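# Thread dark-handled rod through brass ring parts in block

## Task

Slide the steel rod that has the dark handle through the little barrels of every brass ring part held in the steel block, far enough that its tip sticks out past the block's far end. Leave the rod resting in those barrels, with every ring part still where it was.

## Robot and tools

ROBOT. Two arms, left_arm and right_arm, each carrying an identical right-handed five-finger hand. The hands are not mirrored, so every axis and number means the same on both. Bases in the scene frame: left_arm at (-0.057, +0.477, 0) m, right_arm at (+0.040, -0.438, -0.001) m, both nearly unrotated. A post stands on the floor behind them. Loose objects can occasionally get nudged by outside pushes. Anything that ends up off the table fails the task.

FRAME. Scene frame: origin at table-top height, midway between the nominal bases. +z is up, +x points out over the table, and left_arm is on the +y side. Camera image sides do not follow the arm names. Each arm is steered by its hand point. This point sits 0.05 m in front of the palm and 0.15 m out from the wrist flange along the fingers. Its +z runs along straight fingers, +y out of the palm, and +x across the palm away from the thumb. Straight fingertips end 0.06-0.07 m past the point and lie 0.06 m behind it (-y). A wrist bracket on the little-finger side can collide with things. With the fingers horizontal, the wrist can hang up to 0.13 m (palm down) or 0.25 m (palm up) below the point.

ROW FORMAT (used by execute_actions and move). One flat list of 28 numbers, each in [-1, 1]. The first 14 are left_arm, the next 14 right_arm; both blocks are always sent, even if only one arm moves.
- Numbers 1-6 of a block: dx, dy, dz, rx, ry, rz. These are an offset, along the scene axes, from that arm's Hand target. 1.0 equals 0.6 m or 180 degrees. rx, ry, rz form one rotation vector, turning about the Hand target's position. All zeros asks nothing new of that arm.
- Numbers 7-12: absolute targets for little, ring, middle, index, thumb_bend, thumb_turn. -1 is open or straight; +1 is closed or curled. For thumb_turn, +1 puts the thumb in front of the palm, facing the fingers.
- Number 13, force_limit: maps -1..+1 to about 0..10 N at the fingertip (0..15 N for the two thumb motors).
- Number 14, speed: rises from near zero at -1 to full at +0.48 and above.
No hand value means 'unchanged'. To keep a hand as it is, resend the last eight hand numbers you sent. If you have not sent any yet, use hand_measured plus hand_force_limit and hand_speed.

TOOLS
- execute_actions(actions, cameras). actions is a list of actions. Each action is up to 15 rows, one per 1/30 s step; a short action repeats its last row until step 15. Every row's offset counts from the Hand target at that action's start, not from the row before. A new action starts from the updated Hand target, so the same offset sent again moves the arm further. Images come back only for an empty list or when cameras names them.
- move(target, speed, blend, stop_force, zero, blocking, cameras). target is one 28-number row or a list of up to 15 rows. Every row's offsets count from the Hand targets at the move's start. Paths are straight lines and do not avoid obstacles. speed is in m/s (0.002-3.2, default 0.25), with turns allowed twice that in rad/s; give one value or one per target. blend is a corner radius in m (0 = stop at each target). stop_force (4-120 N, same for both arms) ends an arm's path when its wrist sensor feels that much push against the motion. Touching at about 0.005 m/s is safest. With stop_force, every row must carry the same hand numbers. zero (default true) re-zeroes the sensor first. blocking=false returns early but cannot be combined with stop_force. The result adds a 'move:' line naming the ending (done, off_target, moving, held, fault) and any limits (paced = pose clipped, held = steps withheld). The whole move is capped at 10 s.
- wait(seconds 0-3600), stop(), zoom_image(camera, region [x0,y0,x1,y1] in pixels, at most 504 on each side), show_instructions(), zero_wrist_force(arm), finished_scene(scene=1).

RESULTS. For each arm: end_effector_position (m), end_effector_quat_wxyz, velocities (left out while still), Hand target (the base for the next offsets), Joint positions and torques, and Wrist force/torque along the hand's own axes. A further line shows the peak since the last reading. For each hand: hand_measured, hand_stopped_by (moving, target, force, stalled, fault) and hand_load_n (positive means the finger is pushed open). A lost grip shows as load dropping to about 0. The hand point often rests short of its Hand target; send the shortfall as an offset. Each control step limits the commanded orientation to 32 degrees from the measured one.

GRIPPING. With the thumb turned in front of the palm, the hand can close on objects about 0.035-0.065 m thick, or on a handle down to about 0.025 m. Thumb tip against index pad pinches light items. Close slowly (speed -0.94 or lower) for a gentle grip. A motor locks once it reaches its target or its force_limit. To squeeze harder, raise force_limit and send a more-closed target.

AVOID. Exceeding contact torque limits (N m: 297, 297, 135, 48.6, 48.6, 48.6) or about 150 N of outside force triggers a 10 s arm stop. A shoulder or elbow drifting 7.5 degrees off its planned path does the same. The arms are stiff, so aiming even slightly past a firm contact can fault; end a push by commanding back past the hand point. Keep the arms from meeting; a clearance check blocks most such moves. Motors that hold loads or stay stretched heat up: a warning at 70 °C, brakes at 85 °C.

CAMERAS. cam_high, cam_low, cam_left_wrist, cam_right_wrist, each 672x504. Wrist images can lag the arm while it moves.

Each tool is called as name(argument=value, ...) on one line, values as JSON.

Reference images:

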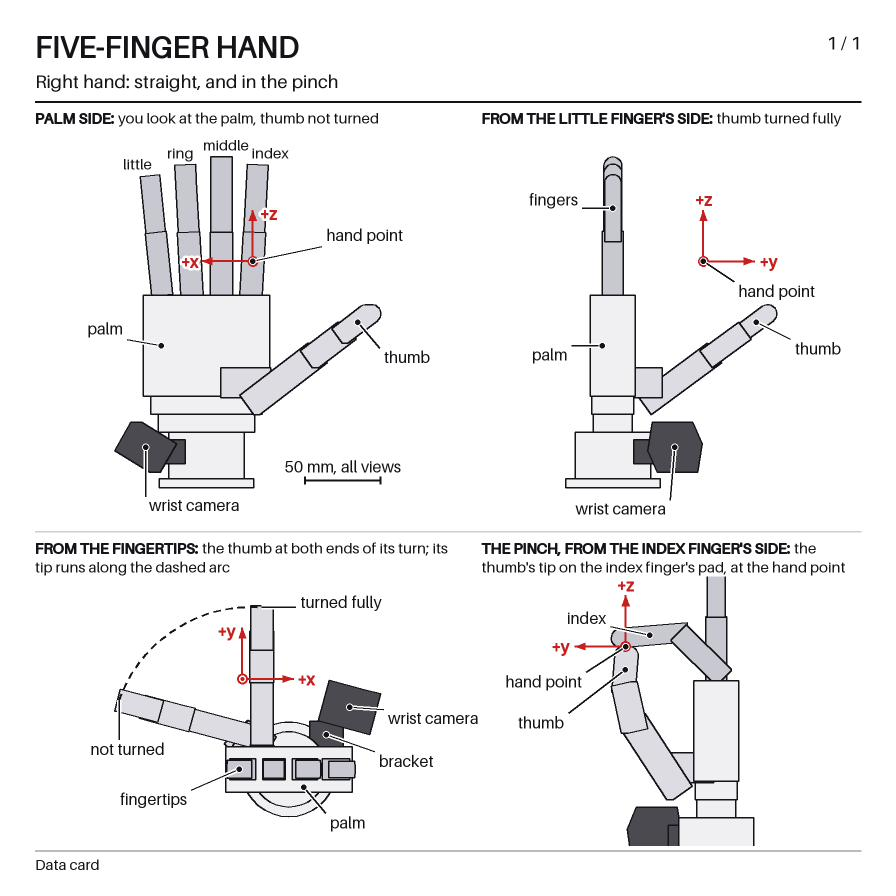

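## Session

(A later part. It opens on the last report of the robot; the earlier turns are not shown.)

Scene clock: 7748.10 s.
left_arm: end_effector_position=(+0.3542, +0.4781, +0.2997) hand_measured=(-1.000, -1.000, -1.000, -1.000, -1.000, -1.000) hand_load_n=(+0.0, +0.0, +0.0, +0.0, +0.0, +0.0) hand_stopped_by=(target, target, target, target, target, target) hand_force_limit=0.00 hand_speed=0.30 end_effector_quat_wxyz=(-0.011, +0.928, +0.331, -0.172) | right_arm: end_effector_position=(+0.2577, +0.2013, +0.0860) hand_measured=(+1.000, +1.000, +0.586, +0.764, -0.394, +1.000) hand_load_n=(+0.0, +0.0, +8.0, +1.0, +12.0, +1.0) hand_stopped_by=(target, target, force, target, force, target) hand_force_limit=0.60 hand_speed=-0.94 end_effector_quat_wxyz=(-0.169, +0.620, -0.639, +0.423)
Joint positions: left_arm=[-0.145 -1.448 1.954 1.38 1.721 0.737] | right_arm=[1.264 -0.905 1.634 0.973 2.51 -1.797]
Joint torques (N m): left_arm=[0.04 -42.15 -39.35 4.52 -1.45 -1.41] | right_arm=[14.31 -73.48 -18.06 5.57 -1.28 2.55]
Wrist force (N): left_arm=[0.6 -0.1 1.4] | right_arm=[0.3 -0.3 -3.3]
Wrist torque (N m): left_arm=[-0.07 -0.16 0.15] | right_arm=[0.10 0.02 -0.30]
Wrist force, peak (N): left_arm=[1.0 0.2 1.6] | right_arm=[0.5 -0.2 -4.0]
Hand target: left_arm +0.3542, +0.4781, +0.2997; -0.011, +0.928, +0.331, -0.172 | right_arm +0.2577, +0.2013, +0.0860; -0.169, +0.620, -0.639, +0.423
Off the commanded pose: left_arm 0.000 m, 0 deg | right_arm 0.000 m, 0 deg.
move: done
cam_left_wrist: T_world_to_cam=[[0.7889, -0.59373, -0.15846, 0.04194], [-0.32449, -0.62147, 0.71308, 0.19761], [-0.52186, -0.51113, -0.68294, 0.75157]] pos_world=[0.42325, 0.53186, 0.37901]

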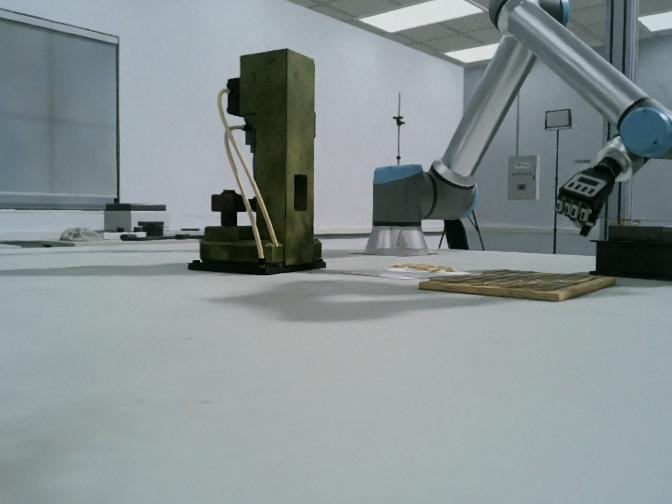

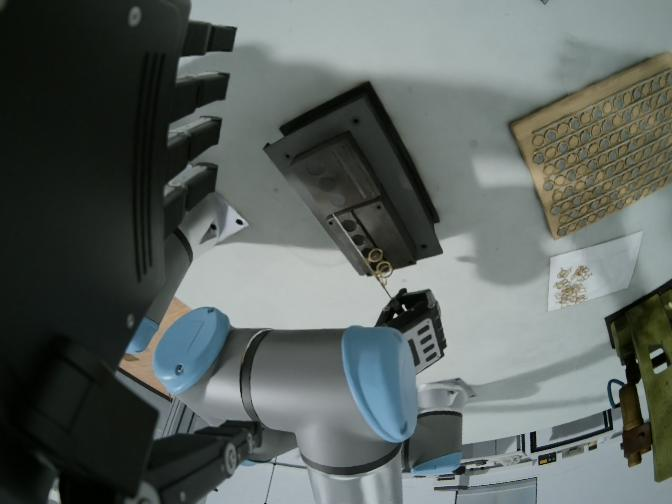

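move(target=[[0,0,0,0,0,0,-1,-1,-1,-1,-1,-1,0,0.3,0.0,0.0,0.025,0,0,0,1,1,0.75,0.765,0.15,1,0.6,-0.94],[0,0,0,0,0,0,-1,-1,-1,-1,-1,-1,0,0.3,-0.0085,-0.0862,0.025,0,0,0,1,1,0.75,0.765,0.15,1,0.6,-0.94],[0,0,0,0,0,0,-1,-1,-1,-1,-1,-1,0,0.3,-0.0085,-0.0862,-0.002,0,0,0,1,1,0.75,0.765,0.15,1,0.6,-0.94]], speed=0.05, cameras=["cam_low","cam_left_wrist"])

zoom_image(camera="cam_left_wrist", region=[335, 220, 445, 350])

zoom_image(camera="cam_low", region=[552, 180, 672, 270])

Scene clock: 7824.87 s.
left_arm: end_effector_position=(+0.3542, +0.4781, +0.2997) hand_measured=(-1.000, -1.000, -1.000, -1.000, -1.000, -1.000) hand_load_n=(+0.0, +0.0, +0.0, +0.0, +0.0, +0.0) hand_stopped_by=(target, target, target, target, target, target) hand_force_limit=0.00 hand_speed=0.30 end_effector_quat_wxyz=(-0.011, +0.928, +0.331, -0.172) | right_arm: end_effector_position=(+0.2526, +0.1495, +0.0849) hand_measured=(+1.000, +1.000, +0.586, +0.764, -0.394, +1.000) hand_load_n=(+0.0, -0.5, +8.0, +1.5, +12.0, +1.0) hand_stopped_by=(target, target, force, target, force, target) hand_force_limit=0.60 hand_speed=-0.94 end_effector_quat_wxyz=(-0.169, +0.620, -0.639, +0.423)
Joint positions: left_arm=[-0.145 -1.448 1.954 1.38 1.721 0.737] | right_arm=[1.245 -0.971 1.753 0.895 2.512 -1.828]
Joint torques (N m): left_arm=[1.35 -41.89 -39.56 4.37 -0.98 -0.69] | right_arm=[-6.3 -67.74 -16.74 1.55 3.38 -2.55]
Wrist force (N): left_arm=[0.5 0.3 1.2] | right_arm=[0.3 -0.7 -2.8]
Wrist torque (N m): left_arm=[0.00 -0.13 0.16] | right_arm=[0.02 0.00 0.07]
Wrist force, peak (N): left_arm=[1.2 0.1 1.5] | right_arm=[0.1 -0.8 -3.8]
Hand target: left_arm +0.3542, +0.4781, +0.2997; -0.011, +0.928, +0.331, -0.172 | right_arm +0.2526, +0.1495, +0.0848; -0.169, +0.620, -0.639, +0.423
Off the commanded pose: left_arm 0.000 m, 0 deg | right_arm 0.000 m, 0 deg.
move: done
cam_left_wrist: T_world_to_cam=[[0.7889, -0.59373, -0.15846, 0.04194], [-0.32449, -0.62147, 0.71308, 0.19761], [-0.52186, -0.51113, -0.68294, 0.75157]] pos_world=[0.42325, 0.53186, 0.37901]

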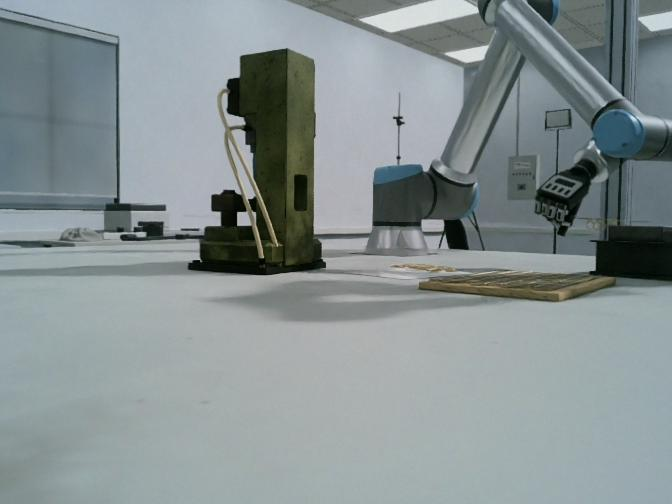

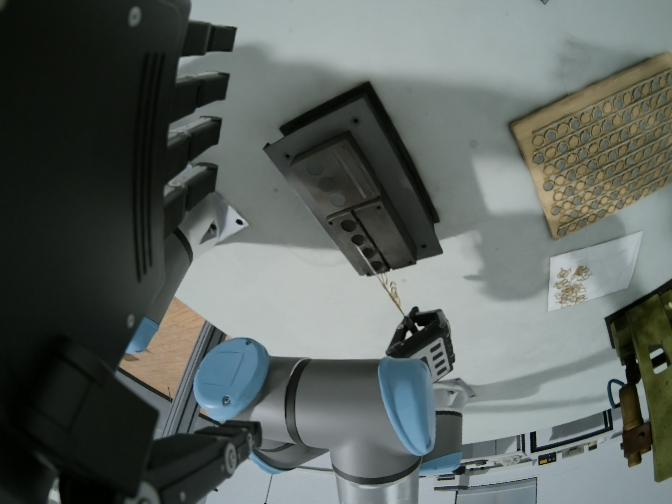

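Scaled by 3.877 from the camera's image (finer frame: 960x720).

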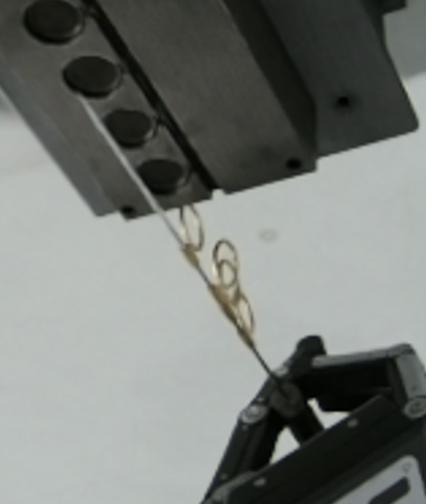

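Scaled by 4.200 from the camera's image (finer frame: 960x720).

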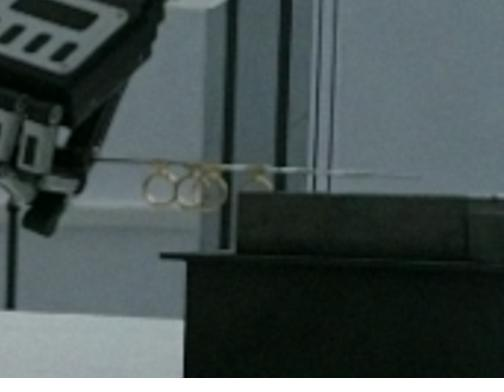

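move(target=[0,0,0,0,0,0,-1,-1,-1,-1,-1,-1,0,0.3,0,0,-0.005,0,0,0,1,1,0.75,0.765,0.15,1,0.6,-0.94], speed=0.03)

move(target=[0,0,0,0,0,0,-1,-1,-1,-1,-1,-1,0,0.3,0.0033,0.0332,0,0,0,0,1,1,0.75,0.765,0.15,1,0.6,-0.94], speed=0.015, stop_force=10, cameras=["cam_low","cam_left_wrist"])

zoom_image(camera="cam_left_wrist", region=[335, 220, 445, 350])

zoom_image(camera="cam_low", region=[552, 180, 672, 270])

Scene clock: 7859.97 s.
left_arm: end_effector_position=(+0.3542, +0.4781, +0.2997) hand_measured=(-1.000, -1.000, -1.000, -1.000, -1.000, -1.000) hand_load_n=(+0.0, +0.0, +0.0, +0.0, +0.0, +0.0) hand_stopped_by=(target, target, target, target, target, target) hand_force_limit=0.00 hand_speed=0.30 end_effector_quat_wxyz=(-0.011, +0.928, +0.331, -0.172) | right_arm: end_effector_position=(+0.2526, +0.1495, +0.0818) hand_measured=(+1.000, +1.000, +0.586, +0.764, -0.394, +1.000) hand_load_n=(+0.0, -0.5, +8.0, +1.5, +12.0, +1.0) hand_stopped_by=(target, target, force, target, force, target) hand_force_limit=0.60 hand_speed=-0.94 end_effector_quat_wxyz=(-0.169, +0.620, -0.639, +0.423)
Joint positions: left_arm=[-0.145 -1.448 1.954 1.38 1.721 0.737] | right_arm=[1.245 -0.967 1.754 0.891 2.512 -1.828]
Joint torques (N m): left_arm=[1.59 -40.89 -39.51 4.7 -1.37 -0.85] | right_arm=[-6.01 -68.24 -15.79 1.68 -0.61 -1.64]
Wrist force (N): left_arm=[0.6 0.5 1.3] | right_arm=[0.5 -0.7 -2.8]
Wrist torque (N m): left_arm=[0.02 -0.15 0.17] | right_arm=[0.01 -0.03 0.06]
Wrist force, peak (N): left_arm=[0.5 -0.6 1.7] | right_arm=[0.1 -0.9 -3.5]
Hand target: left_arm +0.3542, +0.4781, +0.2997; -0.011, +0.928, +0.331, -0.172 | right_arm +0.2526, +0.1495, +0.0818; -0.169, +0.620, -0.639, +0.423
Off the commanded pose: left_arm 0.000 m, 0 deg | right_arm 0.000 m, 0 deg.
move: done

Scene clock: 7862.13 s.
left_arm: end_effector_position=(+0.3542, +0.4781, +0.2997) hand_measured=(-1.000, -1.000, -1.000, -1.000, -1.000, -1.000) hand_load_n=(+0.0, +0.0, +0.0, +0.0, +0.0, +0.0) hand_stopped_by=(target, target, target, target, target, target) hand_force_limit=0.00 hand_speed=0.30 end_effector_quat_wxyz=(-0.011, +0.928, +0.331, -0.172) | right_arm: end_effector_position=(+0.2546, +0.1695, +0.0818) hand_measured=(+1.000, +1.000, +0.586, +0.764, -0.394, +1.000) hand_load_n=(+0.0, -0.5, +8.0, +1.0, +12.0, +1.0) hand_stopped_by=(target, target, force, target, force, target) hand_force_limit=0.60 hand_speed=-0.94 end_effector_quat_wxyz=(-0.169, +0.620, -0.639, +0.423)
Joint positions: left_arm=[-0.145 -1.448 1.954 1.38 1.721 0.737] | right_arm=[1.253 -0.942 1.708 0.92 2.511 -1.815]
Joint torques (N m): left_arm=[2.45 -42.05 -39.57 4.47 -1.47 -0.5] | right_arm=[13.41 -70.13 -31 5.4 -1.47 2.25]
Wrist force (N): left_arm=[0.6 0.0 1.0] | right_arm=[0.0 -0.8 -3.0]
Wrist torque (N m): left_arm=[-0.03 -0.13 0.14] | right_arm=[0.02 0.05 -0.29]
Wrist force, peak (N): left_arm=[0.8 0.0 1.6] | right_arm=[0.4 -0.8 -3.4]
Hand target: left_arm +0.3542, +0.4781, +0.2997; -0.011, +0.928, +0.331, -0.172 | right_arm +0.2546, +0.1695, +0.0818; -0.169, +0.620, -0.639, +0.423
Off the commanded pose: left_arm 0.000 m, 0 deg | right_arm 0.000 m, 0 deg.
move: done
cam_left_wrist: T_world_to_cam=[[0.7889, -0.59373, -0.15846, 0.04194], [-0.32449, -0.62147, 0.71308, 0.19761], [-0.52186, -0.51113, -0.68294, 0.75157]] pos_world=[0.42325, 0.53186, 0.37901]

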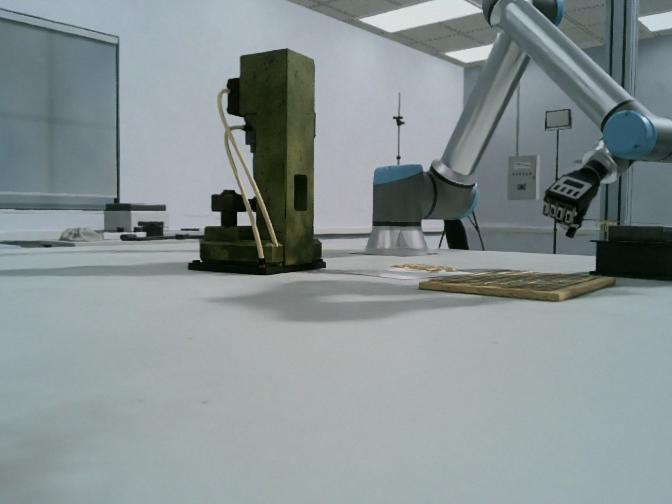

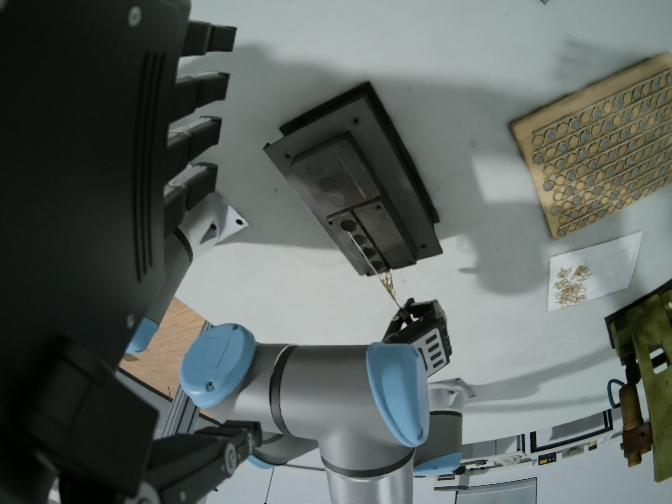

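Scaled by 3.877 from the camera's image (finer frame: 960x720).

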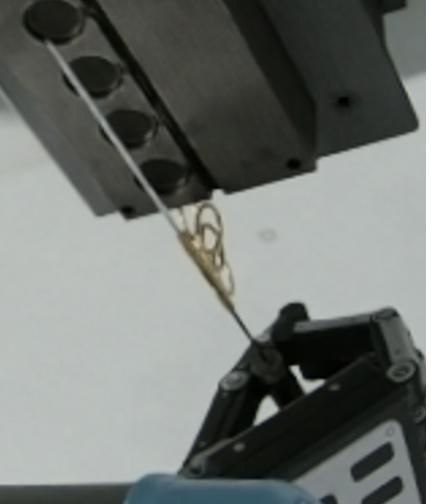

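Scaled by 4.200 from the camera's image (finer frame: 960x720).

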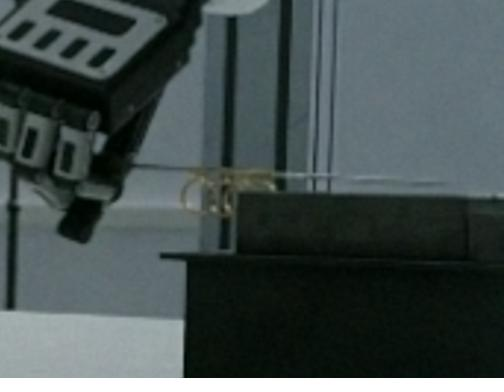

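move(target=[0,0,0,0,0,0,-1,-1,-1,-1,-1,-1,0,0.3,0.0008,0.0083,0,0,0,0,1,1,0.75,0.765,0.15,1,0.6,-0.94], speed=0.015, stop_force=10, cameras=["cam_low","cam_left_wrist"])

zoom_image(camera="cam_left_wrist", region=[345, 240, 425, 340])

zoom_image(camera="cam_low", region=[572, 190, 672, 250])

Scene clock: 7881.77 s.
left_arm: end_effector_position=(+0.3542, +0.4781, +0.2997) hand_measured=(-1.000, -1.000, -1.000, -1.000, -1.000, -1.000) hand_load_n=(+0.0, +0.0, +0.0, +0.0, +0.0, +0.0) hand_stopped_by=(target, target, target, target, target, target) hand_force_limit=0.00 hand_speed=0.30 end_effector_quat_wxyz=(-0.011, +0.928, +0.331, -0.172) | right_arm: end_effector_position=(+0.2550, +0.1744, +0.0818) hand_measured=(+1.000, +1.000, +0.586, +0.764, -0.394, +1.000) hand_load_n=(+0.0, -0.5, +8.0, +1.5, +12.0, +1.0) hand_stopped_by=(target, target, force, target, force, target) hand_force_limit=0.60 hand_speed=-0.94 end_effector_quat_wxyz=(-0.169, +0.620, -0.639, +0.423)
Joint positions: left_arm=[-0.145 -1.448 1.954 1.38 1.721 0.737] | right_arm=[1.255 -0.935 1.697 0.928 2.511 -1.812]
Joint torques (N m): left_arm=[3.55 -42.03 -39.69 4.68 -1.4 -0.31] | right_arm=[13.25 -67.77 -30.83 5.18 -0.88 2.14]
Wrist force (N): left_arm=[0.7 0.3 1.2] | right_arm=[0.1 -0.5 -2.8]
Wrist torque (N m): left_arm=[0.01 -0.17 0.17] | right_arm=[0.04 0.05 -0.29]
Wrist force, peak (N): left_arm=[0.8 -0.7 1.6] | right_arm=[0.0 -0.9 -3.5]
Hand target: left_arm +0.3542, +0.4781, +0.2997; -0.011, +0.928, +0.331, -0.172 | right_arm +0.2550, +0.1744, +0.0818; -0.169, +0.620, -0.639, +0.423
Off the commanded pose: left_arm 0.000 m, 0 deg | right_arm 0.000 m, 0 deg.
move: done
cam_left_wrist: T_world_to_cam=[[0.7889, -0.59373, -0.15846, 0.04194], [-0.32449, -0.62147, 0.71308, 0.19761], [-0.52186, -0.51113, -0.68294, 0.75157]] pos_world=[0.42325, 0.53186, 0.37901]

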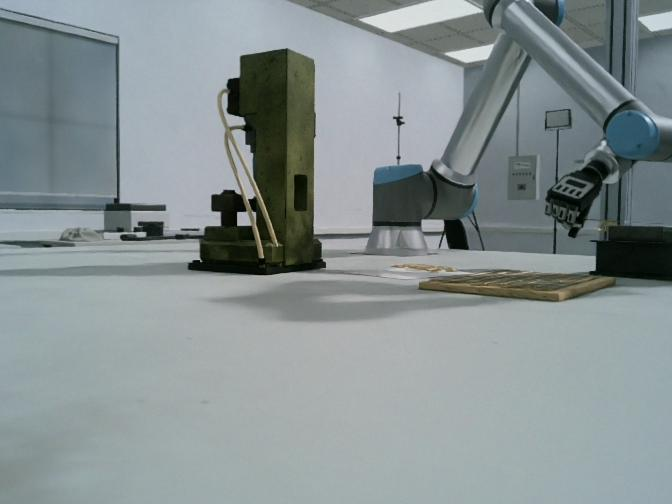

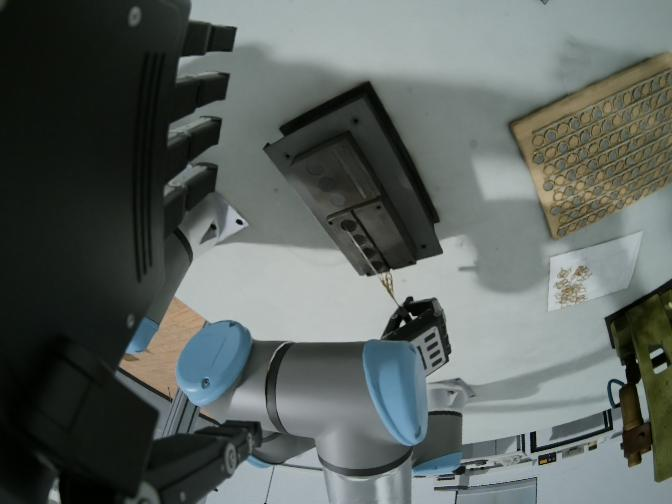

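Scaled by 5.040 from the camera's image (finer frame: 960x720).

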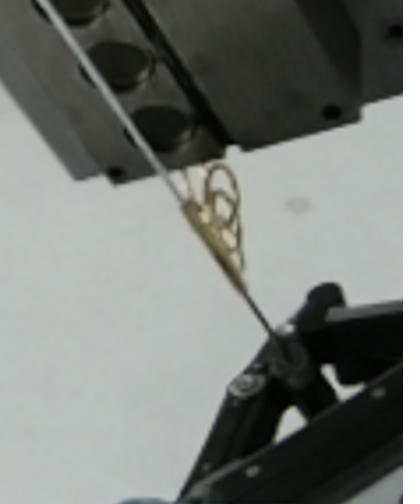

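Scaled by 5.040 from the camera's image (finer frame: 960x720).

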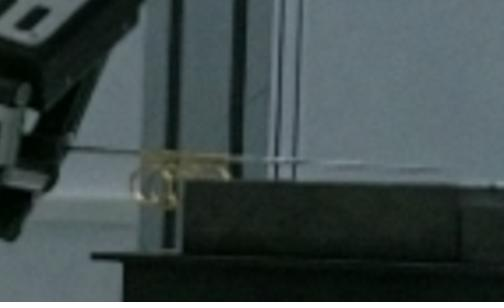

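move(target=[[0,0,0,0,0,0,-1,-1,-1,-1,-1,-1,0,0.3,0.0,0.0,0.03,0,0,0,1,1,0.75,0.765,0.15,1,0.6,-0.94],[0,0,0,0,0,0,-1,-1,-1,-1,-1,-1,0,0.3,0.0935,0.031,0.03,0,0,0,1,1,0.75,0.765,0.15,1,0.6,-0.94],[0,0,0,0,0,0,-1,-1,-1,-1,-1,-1,0,0.3,0.0935,0.031,0.004,0,0,0,1,1,0.75,0.765,0.15,1,0.6,-0.94],[0,0,0,0,0,0,-1,-1,-1,-1,-1,-1,0,0.3,0.0023,0.04,0.004,0,0,0,1,1,0.75,0.765,0.15,1,0.6,-0.94]], speed=0.05, cameras=["cam_low","cam_left_wrist"])

zoom_image(camera="cam_left_wrist", region=[335, 220, 415, 310])

zoom_image(camera="cam_low", region=[572, 190, 672, 250])

Scene clock: 7913.33 s.
left_arm: end_effector_position=(+0.3542, +0.4781, +0.2997) hand_measured=(-1.000, -1.000, -1.000, -1.000, -1.000, -1.000) hand_load_n=(+0.0, +0.0, +0.0, +0.0, +0.0, +0.0) hand_stopped_by=(target, target, target, target, target, target) hand_force_limit=0.00 hand_speed=0.30 end_effector_quat_wxyz=(-0.011, +0.928, +0.331, -0.172) | right_arm: end_effector_position=(+0.2565, +0.1984, +0.0842) hand_measured=(+1.000, +1.000, +0.586, +0.764, -0.394, +1.000) hand_load_n=(+0.0, -0.5, +7.5, +1.5, +12.0, +1.0) hand_stopped_by=(target, target, force, target, force, target) hand_force_limit=0.60 hand_speed=-0.94 end_effector_quat_wxyz=(-0.169, +0.620, -0.639, +0.423)
Joint positions: left_arm=[-0.145 -1.448 1.954 1.38 1.721 0.737] | right_arm=[1.264 -0.906 1.641 0.968 2.51 -1.796]
Joint torques (N m): left_arm=[3.44 -40.07 -41.03 4.78 -1.24 -0.18] | right_arm=[14.43 -73.21 -21.11 5.79 -1.12 2.76]
Wrist force (N): left_arm=[1.1 0.0 1.0] | right_arm=[0.7 -0.4 -3.3]
Wrist torque (N m): left_arm=[-0.04 -0.22 0.18] | right_arm=[0.09 -0.02 -0.29]
Wrist force, peak (N): left_arm=[1.1 -0.2 1.5] | right_arm=[0.6 -0.1 -3.9]
Hand target: left_arm +0.3542, +0.4781, +0.2997; -0.011, +0.928, +0.331, -0.172 | right_arm +0.2564, +0.1984, +0.0842; -0.169, +0.620, -0.639, +0.423
Off the commanded pose: left_arm 0.000 m, 0 deg | right_arm 0.000 m, 0 deg.
move: done
cam_left_wrist: T_world_to_cam=[[0.7889, -0.59373, -0.15846, 0.04194], [-0.32449, -0.62147, 0.71308, 0.19761], [-0.52186, -0.51113, -0.68294, 0.75157]] pos_world=[0.42325, 0.53186, 0.37901]

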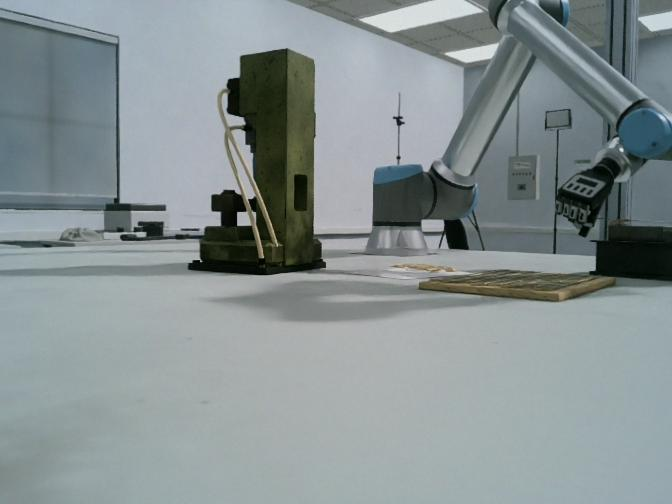

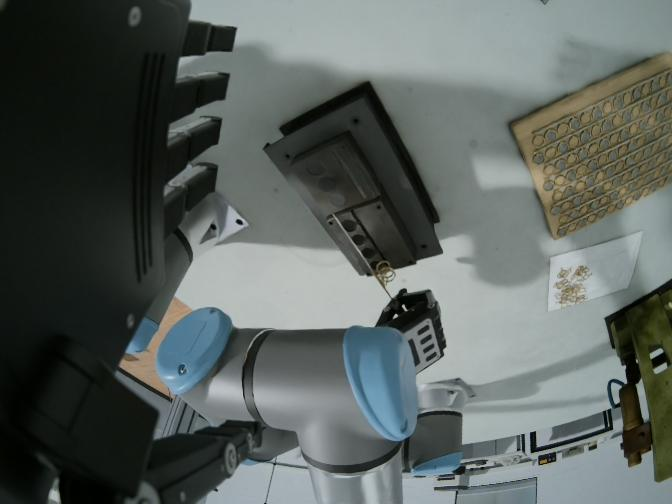

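Scaled by 5.600 from the camera's image (finer frame: 960x720).

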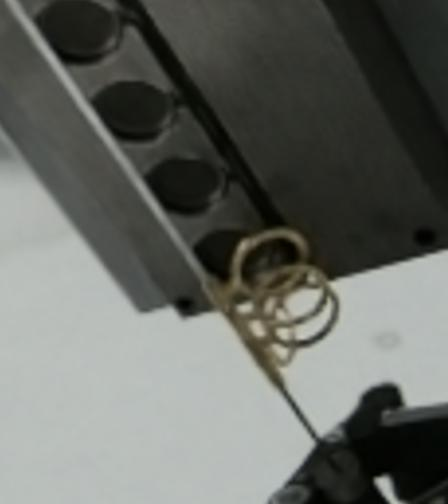

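Scaled by 5.040 from the camera's image (finer frame: 960x720).

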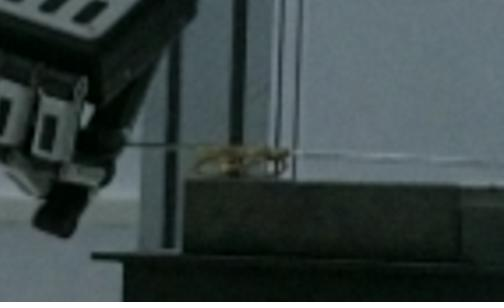

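move(target=[[0,0,0,0,0,0,-1,-1,-1,-1,-1,-1,0,0.3,-0.0083,0.0008,-0.006,0,0,0,1,1,0.75,0.765,0.15,1,0.6,-0.94],[0,0,0,0,0,0,-1,-1,-1,-1,-1,-1,0,0.3,-0.0125,0.0012,-0.0117,0,0,0,1,1,0.75,0.765,0.15,1,0.6,-0.94]], speed=0.02, cameras=["cam_low","cam_left_wrist"])

zoom_image(camera="cam_left_wrist", region=[345, 240, 405, 300])

zoom_image(camera="cam_low", region=[572, 190, 672, 250])

Scene clock: 7935.33 s.
left_arm: end_effector_position=(+0.3542, +0.4781, +0.2997) hand_measured=(-1.000, -1.000, -1.000, -1.000, -1.000, -1.000) hand_load_n=(+0.0, +0.0, +0.0, +0.0, +0.0, +0.0) hand_stopped_by=(target, target, target, target, target, target) hand_force_limit=0.00 hand_speed=0.30 end_effector_quat_wxyz=(-0.011, +0.928, +0.331, -0.172) | right_arm: end_effector_position=(+0.2490, +0.1992, +0.0773) hand_measured=(+1.000, +1.000, +0.586, +0.764, -0.394, +1.000) hand_load_n=(+0.5, +0.0, +7.5, +1.0, +12.0, +1.0) hand_stopped_by=(target, target, force, target, force, target) hand_force_limit=0.60 hand_speed=-0.94 end_effector_quat_wxyz=(-0.169, +0.620, -0.639, +0.423)
Joint positions: left_arm=[-0.145 -1.448 1.954 1.38 1.721 0.737] | right_arm=[1.275 -0.897 1.643 0.971 2.508 -1.778]
Joint torques (N m): left_arm=[0.63 -40.5 -40.41 4.79 -1.46 -0.24] | right_arm=[11.17 -76.57 -16.91 1.2 -2.17 1.16]
Wrist force (N): left_arm=[0.5 -0.1 0.9] | right_arm=[0.8 -0.4 -3.3]
Wrist torque (N m): left_arm=[-0.03 -0.12 0.15] | right_arm=[0.08 -0.06 -0.26]
Wrist force, peak (N): left_arm=[0.8 0.2 1.8] | right_arm=[0.5 -0.5 -3.8]
Hand target: left_arm +0.3542, +0.4781, +0.2997; -0.011, +0.928, +0.331, -0.172 | right_arm +0.2489, +0.1992, +0.0772; -0.169, +0.620, -0.639, +0.423
Off the commanded pose: left_arm 0.000 m, 0 deg | right_arm 0.000 m, 0 deg.
move: done
cam_left_wrist: T_world_to_cam=[[0.7889, -0.59373, -0.15846, 0.04194], [-0.32449, -0.62147, 0.71308, 0.19761], [-0.52186, -0.51113, -0.68294, 0.75157]] pos_world=[0.42325, 0.53186, 0.37901]

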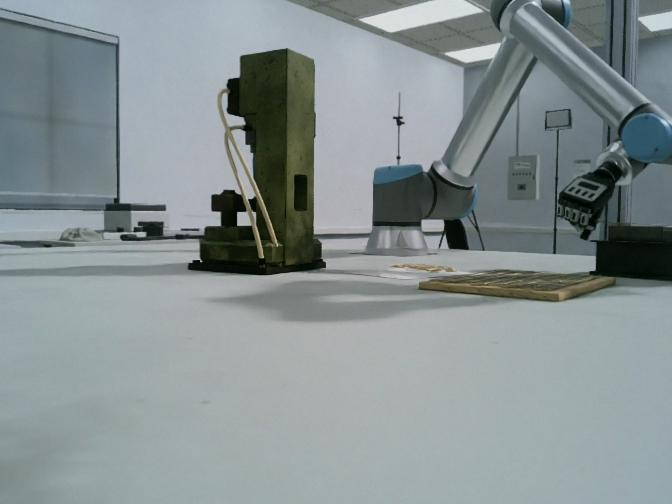

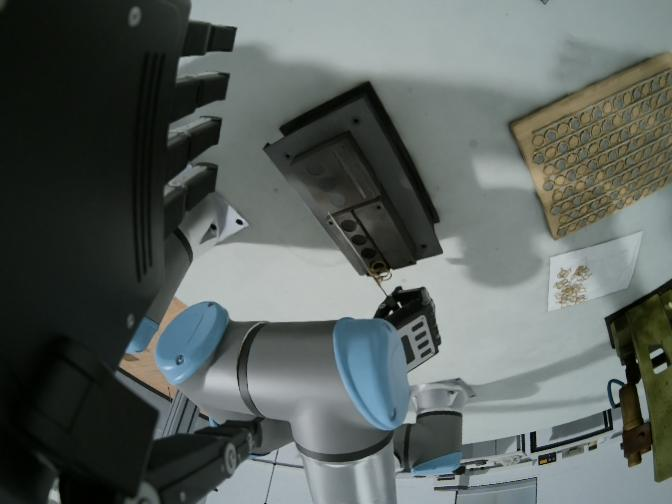

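Scaled by 8.400 from the camera's image (finer frame: 960x720).

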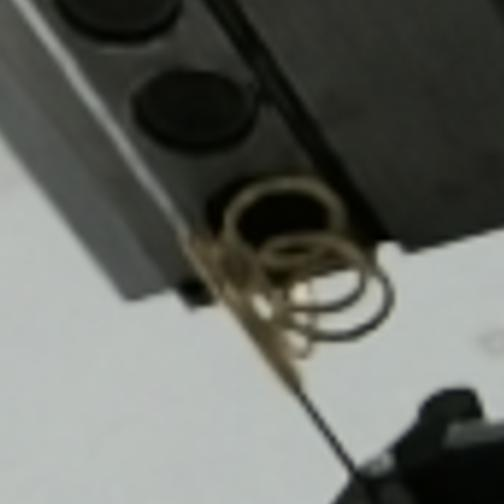

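Scaled by 5.040 from the camera's image (finer frame: 960x720).

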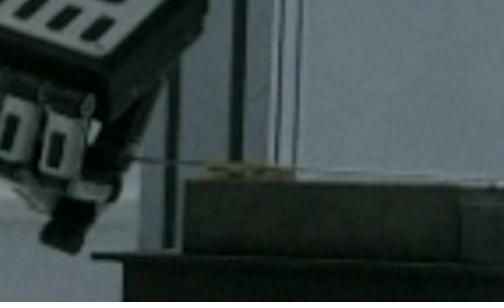

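move(target=[0,0,0,0,0,0,-1,-1,-1,-1,-1,-1,0,0.3,-0.0047,0.0038,0,0,0,0,1,1,0.75,0.765,0.15,1,0.6,-0.94], speed=0.02, cameras=["cam_low","cam_left_wrist"])

zoom_image(camera="cam_left_wrist", region=[345, 240, 405, 300])

Scene clock: 7950.03 s.
left_arm: end_effector_position=(+0.3542, +0.4781, +0.2997) hand_measured=(-1.000, -1.000, -1.000, -1.000, -1.000, -1.000) hand_load_n=(+0.0, +0.0, +0.0, +0.0, +0.0, +0.0) hand_stopped_by=(target, target, target, target, target, target) hand_force_limit=0.00 hand_speed=0.30 end_effector_quat_wxyz=(-0.011, +0.928, +0.331, -0.172) | right_arm: end_effector_position=(+0.2461, +0.2014, +0.0772) hand_measured=(+1.000, +1.000, +0.586, +0.764, -0.394, +1.000) hand_load_n=(+0.0, +0.0, +8.0, +1.0, +12.0, +0.5) hand_stopped_by=(target, target, force, target, force, target) hand_force_limit=0.60 hand_speed=-0.94 end_effector_quat_wxyz=(-0.169, +0.620, -0.639, +0.423)
Joint positions: left_arm=[-0.145 -1.448 1.954 1.38 1.721 0.737] | right_arm=[1.28 -0.894 1.639 0.978 2.508 -1.77]
Joint torques (N m): left_arm=[1.97 -41.86 -39.76 5.04 -1.51 0.09] | right_arm=[12.93 -76.63 -30.31 5.39 -1.44 2.35]
Wrist force (N): left_arm=[0.5 0.1 1.2] | right_arm=[0.6 -0.7 -3.2]
Wrist torque (N m): left_arm=[-0.03 -0.12 0.15] | right_arm=[0.04 -0.04 -0.28]
Wrist force, peak (N): left_arm=[0.8 0.1 1.6] | right_arm=[0.4 -0.4 -3.7]
Hand target: left_arm +0.3542, +0.4781, +0.2997; -0.011, +0.928, +0.331, -0.172 | right_arm +0.2461, +0.2014, +0.0772; -0.169, +0.620, -0.639, +0.423
Off the commanded pose: left_arm 0.000 m, 0 deg | right_arm 0.000 m, 0 deg.
move: done
cam_left_wrist: T_world_to_cam=[[0.7889, -0.59373, -0.15846, 0.04194], [-0.32449, -0.62147, 0.71308, 0.19761], [-0.52186, -0.51113, -0.68294, 0.75157]] pos_world=[0.42325, 0.53186, 0.37901]

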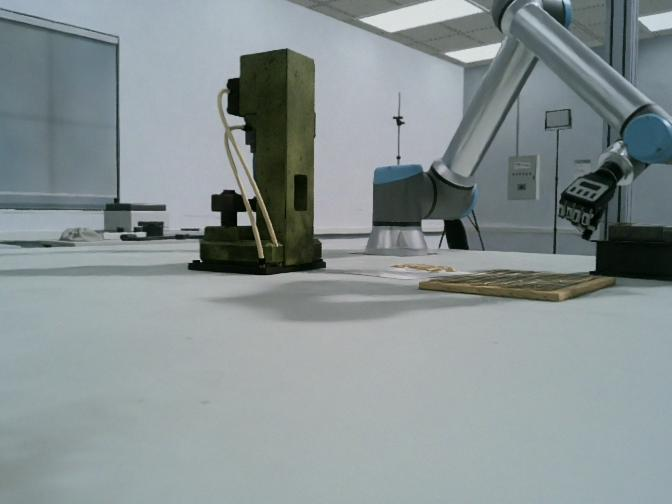

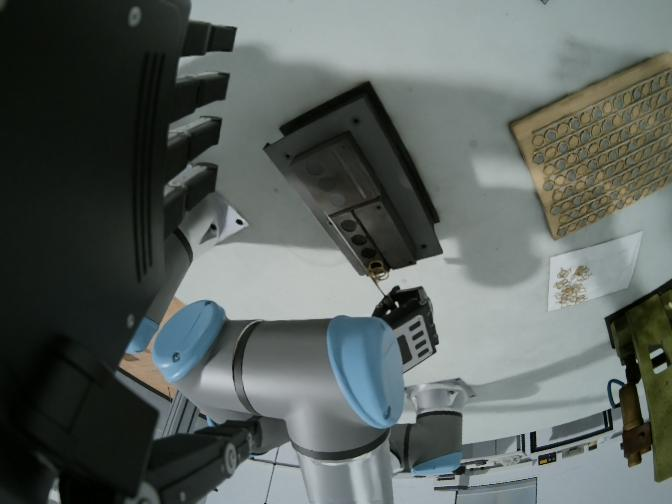

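Scaled by 8.400 from the camera's image (finer frame: 960x720).

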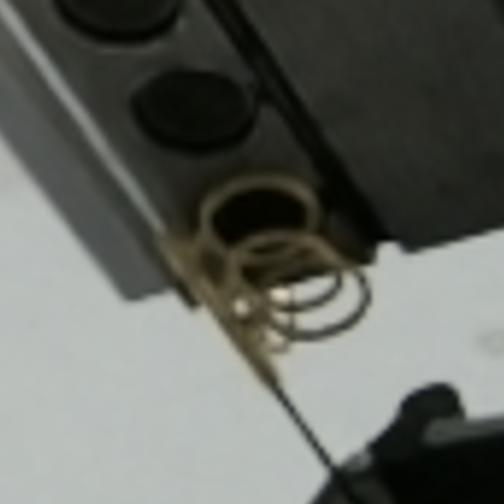

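move(target=[0,0,0,0,0,0,-1,-1,-1,-1,-1,-1,0,0.3,-0.0029,-0.0299,0,0,0,0,1,1,0.75,0.765,0.15,1,0.6,-0.94], speed=0.015, cameras=["cam_low","cam_left_wrist"])

zoom_image(camera="cam_left_wrist", region=[345, 240, 405, 300])

zoom_image(camera="cam_low", region=[572, 190, 672, 250])

Scene clock: 7962.57 s.
left_arm: end_effector_position=(+0.3542, +0.4781, +0.2997) hand_measured=(-1.000, -1.000, -1.000, -1.000, -1.000, -1.000) hand_load_n=(+0.0, +0.0, +0.0, +0.0, +0.0, +0.0) hand_stopped_by=(target, target, target, target, target, target) hand_force_limit=0.00 hand_speed=0.30 end_effector_quat_wxyz=(-0.011, +0.928, +0.331, -0.172) | right_arm: end_effector_position=(+0.2444, +0.1836, +0.0772) hand_measured=(+1.000, +1.000, +0.586, +0.764, -0.394, +1.000) hand_load_n=(+0.0, -0.5, +8.0, +1.0, +11.5, +1.0) hand_stopped_by=(target, target, force, target, force, target) hand_force_limit=0.60 hand_speed=-0.94 end_effector_quat_wxyz=(-0.169, +0.620, -0.639, +0.423)
Joint positions: left_arm=[-0.145 -1.448 1.954 1.38 1.721 0.737] | right_arm=[1.274 -0.916 1.681 0.952 2.508 -1.779]
Joint torques (N m): left_arm=[0.99 -43.73 -40.26 4.68 -1.26 0.36] | right_arm=[-3.4 -97.09 -17 1.66 3.62 -2.81]
Wrist force (N): left_arm=[0.6 -0.1 1.1] | right_arm=[0.5 -0.5 -3.2]
Wrist torque (N m): left_arm=[-0.05 -0.14 0.15] | right_arm=[0.04 0.00 0.03]
Wrist force, peak (N): left_arm=[1.0 -0.2 1.4] | right_arm=[0.6 -0.2 -3.9]
Hand target: left_arm +0.3542, +0.4781, +0.2997; -0.011, +0.928, +0.331, -0.172 | right_arm +0.2444, +0.1835, +0.0772; -0.169, +0.620, -0.639, +0.423
Off the commanded pose: left_arm 0.000 m, 0 deg | right_arm 0.000 m, 0 deg.
move: done
cam_left_wrist: T_world_to_cam=[[0.7889, -0.59373, -0.15846, 0.04194], [-0.32449, -0.62147, 0.71308, 0.19761], [-0.52186, -0.51113, -0.68294, 0.75157]] pos_world=[0.42325, 0.53186, 0.37901]

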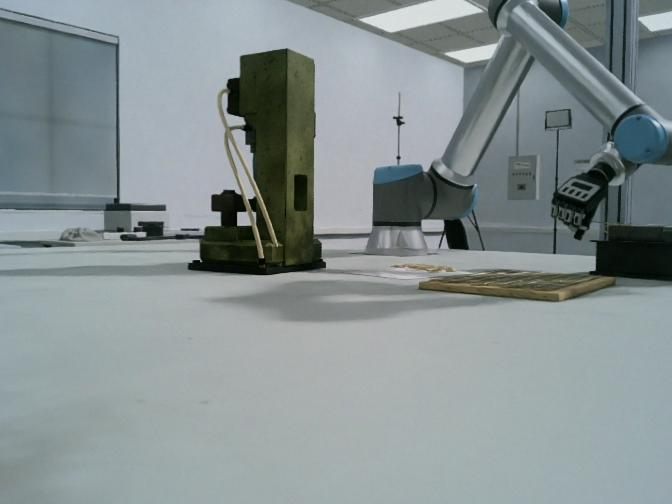

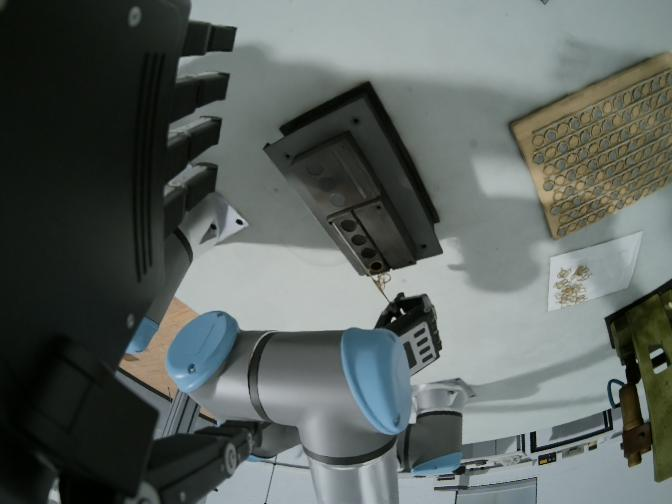

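Scaled by 8.400 from the camera's image (finer frame: 960x720).

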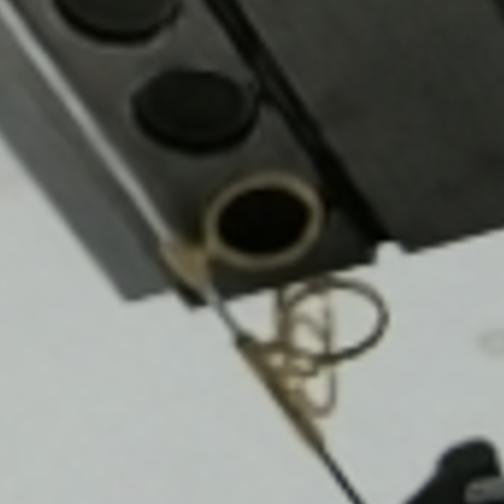

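Scaled by 5.040 from the camera's image (finer frame: 960x720).

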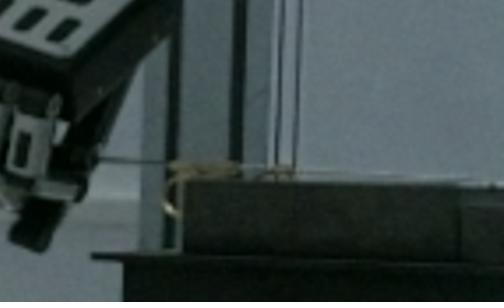

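move(target=[0,0,0,0,0,0,-1,-1,-1,-1,-1,-1,0,0.3,-0.001,-0.01,0,0,0,0,1,1,0.75,0.765,0.15,1,0.6,-0.94], speed=0.015, cameras=["cam_low","cam_left_wrist","cam_right_wrist"])

zoom_image(camera="cam_left_wrist", region=[345, 240, 425, 340])

zoom_image(camera="cam_right_wrist", region=[180, 80, 480, 340])

Scene clock: 7979.13 s.
left_arm: end_effector_position=(+0.3542, +0.4781, +0.2997) hand_measured=(-1.000, -1.000, -1.000, -1.000, -1.000, -1.000) hand_load_n=(+0.0, +0.0, -0.5, +0.0, +0.0, +0.0) hand_stopped_by=(target, target, target, target, target, target) hand_force_limit=0.00 hand_speed=0.30 end_effector_quat_wxyz=(-0.011, +0.928, +0.331, -0.172) | right_arm: end_effector_position=(+0.2438, +0.1776, +0.0772) hand_measured=(+1.000, +1.000, +0.586, +0.764, -0.394, +1.000) hand_load_n=(+0.0, -0.5, +8.0, +1.0, +12.0, +1.0) hand_stopped_by=(target, target, force, target, force, target) hand_force_limit=0.60 hand_speed=-0.94 end_effector_quat_wxyz=(-0.169, +0.620, -0.639, +0.423)
Joint positions: left_arm=[-0.145 -1.448 1.954 1.38 1.721 0.737] | right_arm=[1.272 -0.924 1.695 0.943 2.509 -1.783]
Joint torques (N m): left_arm=[5.1 -40.06 -39.28 4.89 -1.14 0.11] | right_arm=[-8.76 -93.81 -18.54 0.92 3.53 -3.01]
Wrist force (N): left_arm=[0.7 0.0 1.2] | right_arm=[0.6 -0.5 -3.3]
Wrist torque (N m): left_arm=[-0.05 -0.17 0.16] | right_arm=[0.06 -0.02 0.05]
Wrist force, peak (N): left_arm=[0.6 0.0 1.8] | right_arm=[0.5 -0.2 -3.8]
Hand target: left_arm +0.3542, +0.4781, +0.2997; -0.011, +0.928, +0.331, -0.172 | right_arm +0.2438, +0.1775, +0.0772; -0.169, +0.620, -0.639, +0.423
Off the commanded pose: left_arm 0.000 m, 0 deg | right_arm 0.000 m, 0 deg.
move: done
cam_left_wrist: T_world_to_cam=[[0.7889, -0.59373, -0.15846, 0.04194], [-0.32449, -0.62147, 0.71308, 0.19761], [-0.52186, -0.51113, -0.68294, 0.75157]] pos_world=[0.42325, 0.53186, 0.37901]
cam_right_wrist: T_world_to_cam=[[-0.70331, -0.34216, -0.62312, 0.27981], [-0.36245, 0.92665, -0.09973, -0.07013], [0.61154, 0.15571, -0.77574, 0.00176]] pos_world=[0.1703, 0.16045, 0.16872]

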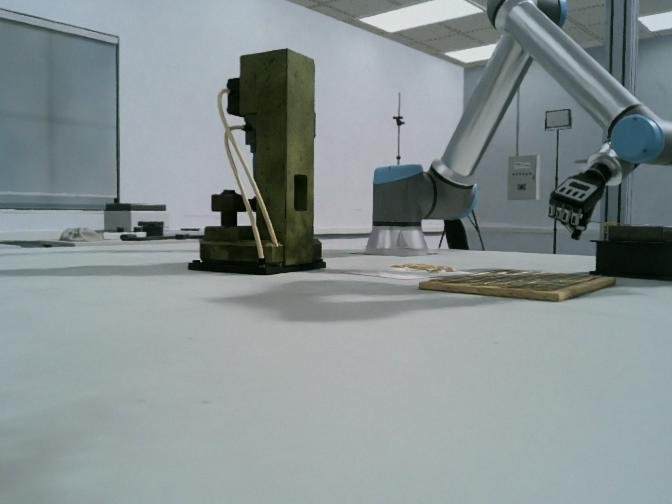

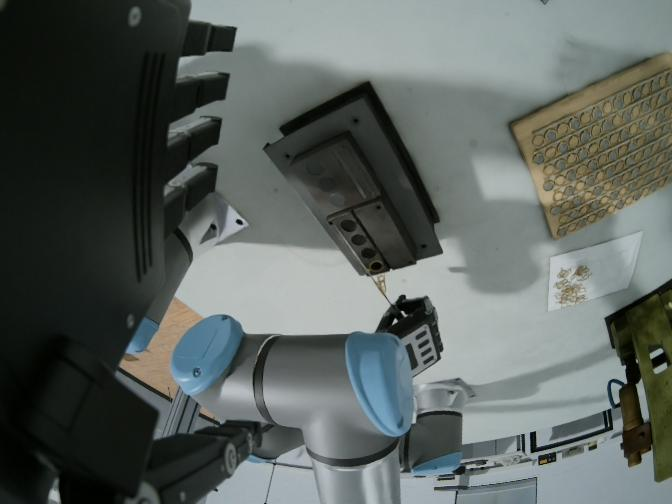

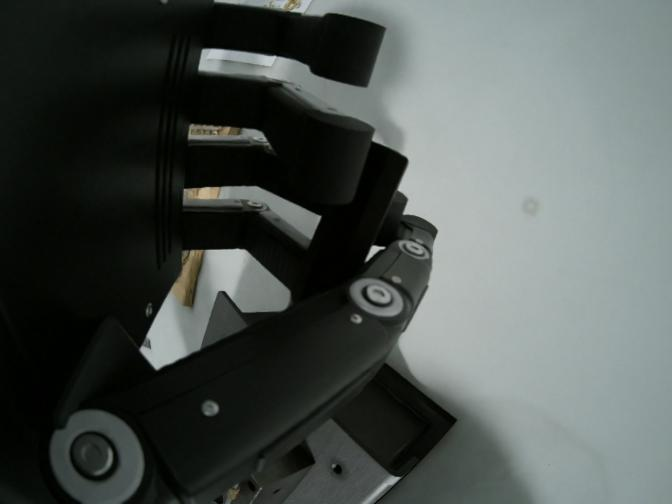

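Scaled by 5.040 from the camera's image (finer frame: 960x720).

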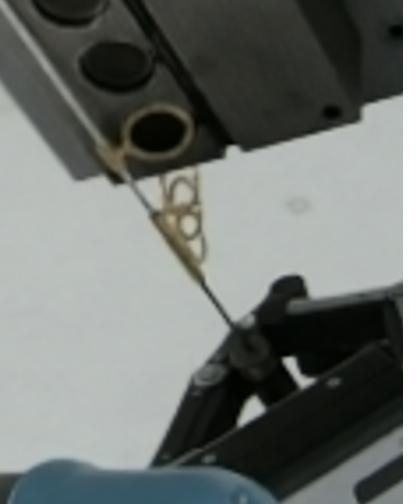

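Scaled by 1.680 from the camera's image (finer frame: 960x720).

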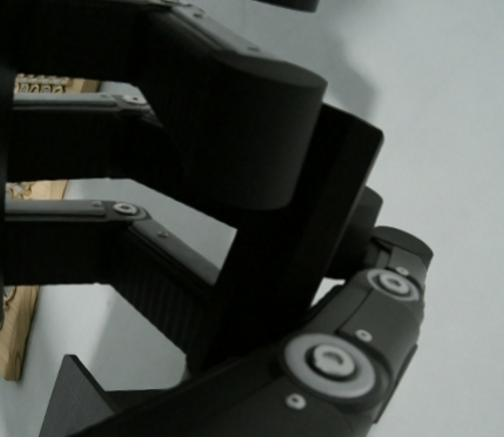

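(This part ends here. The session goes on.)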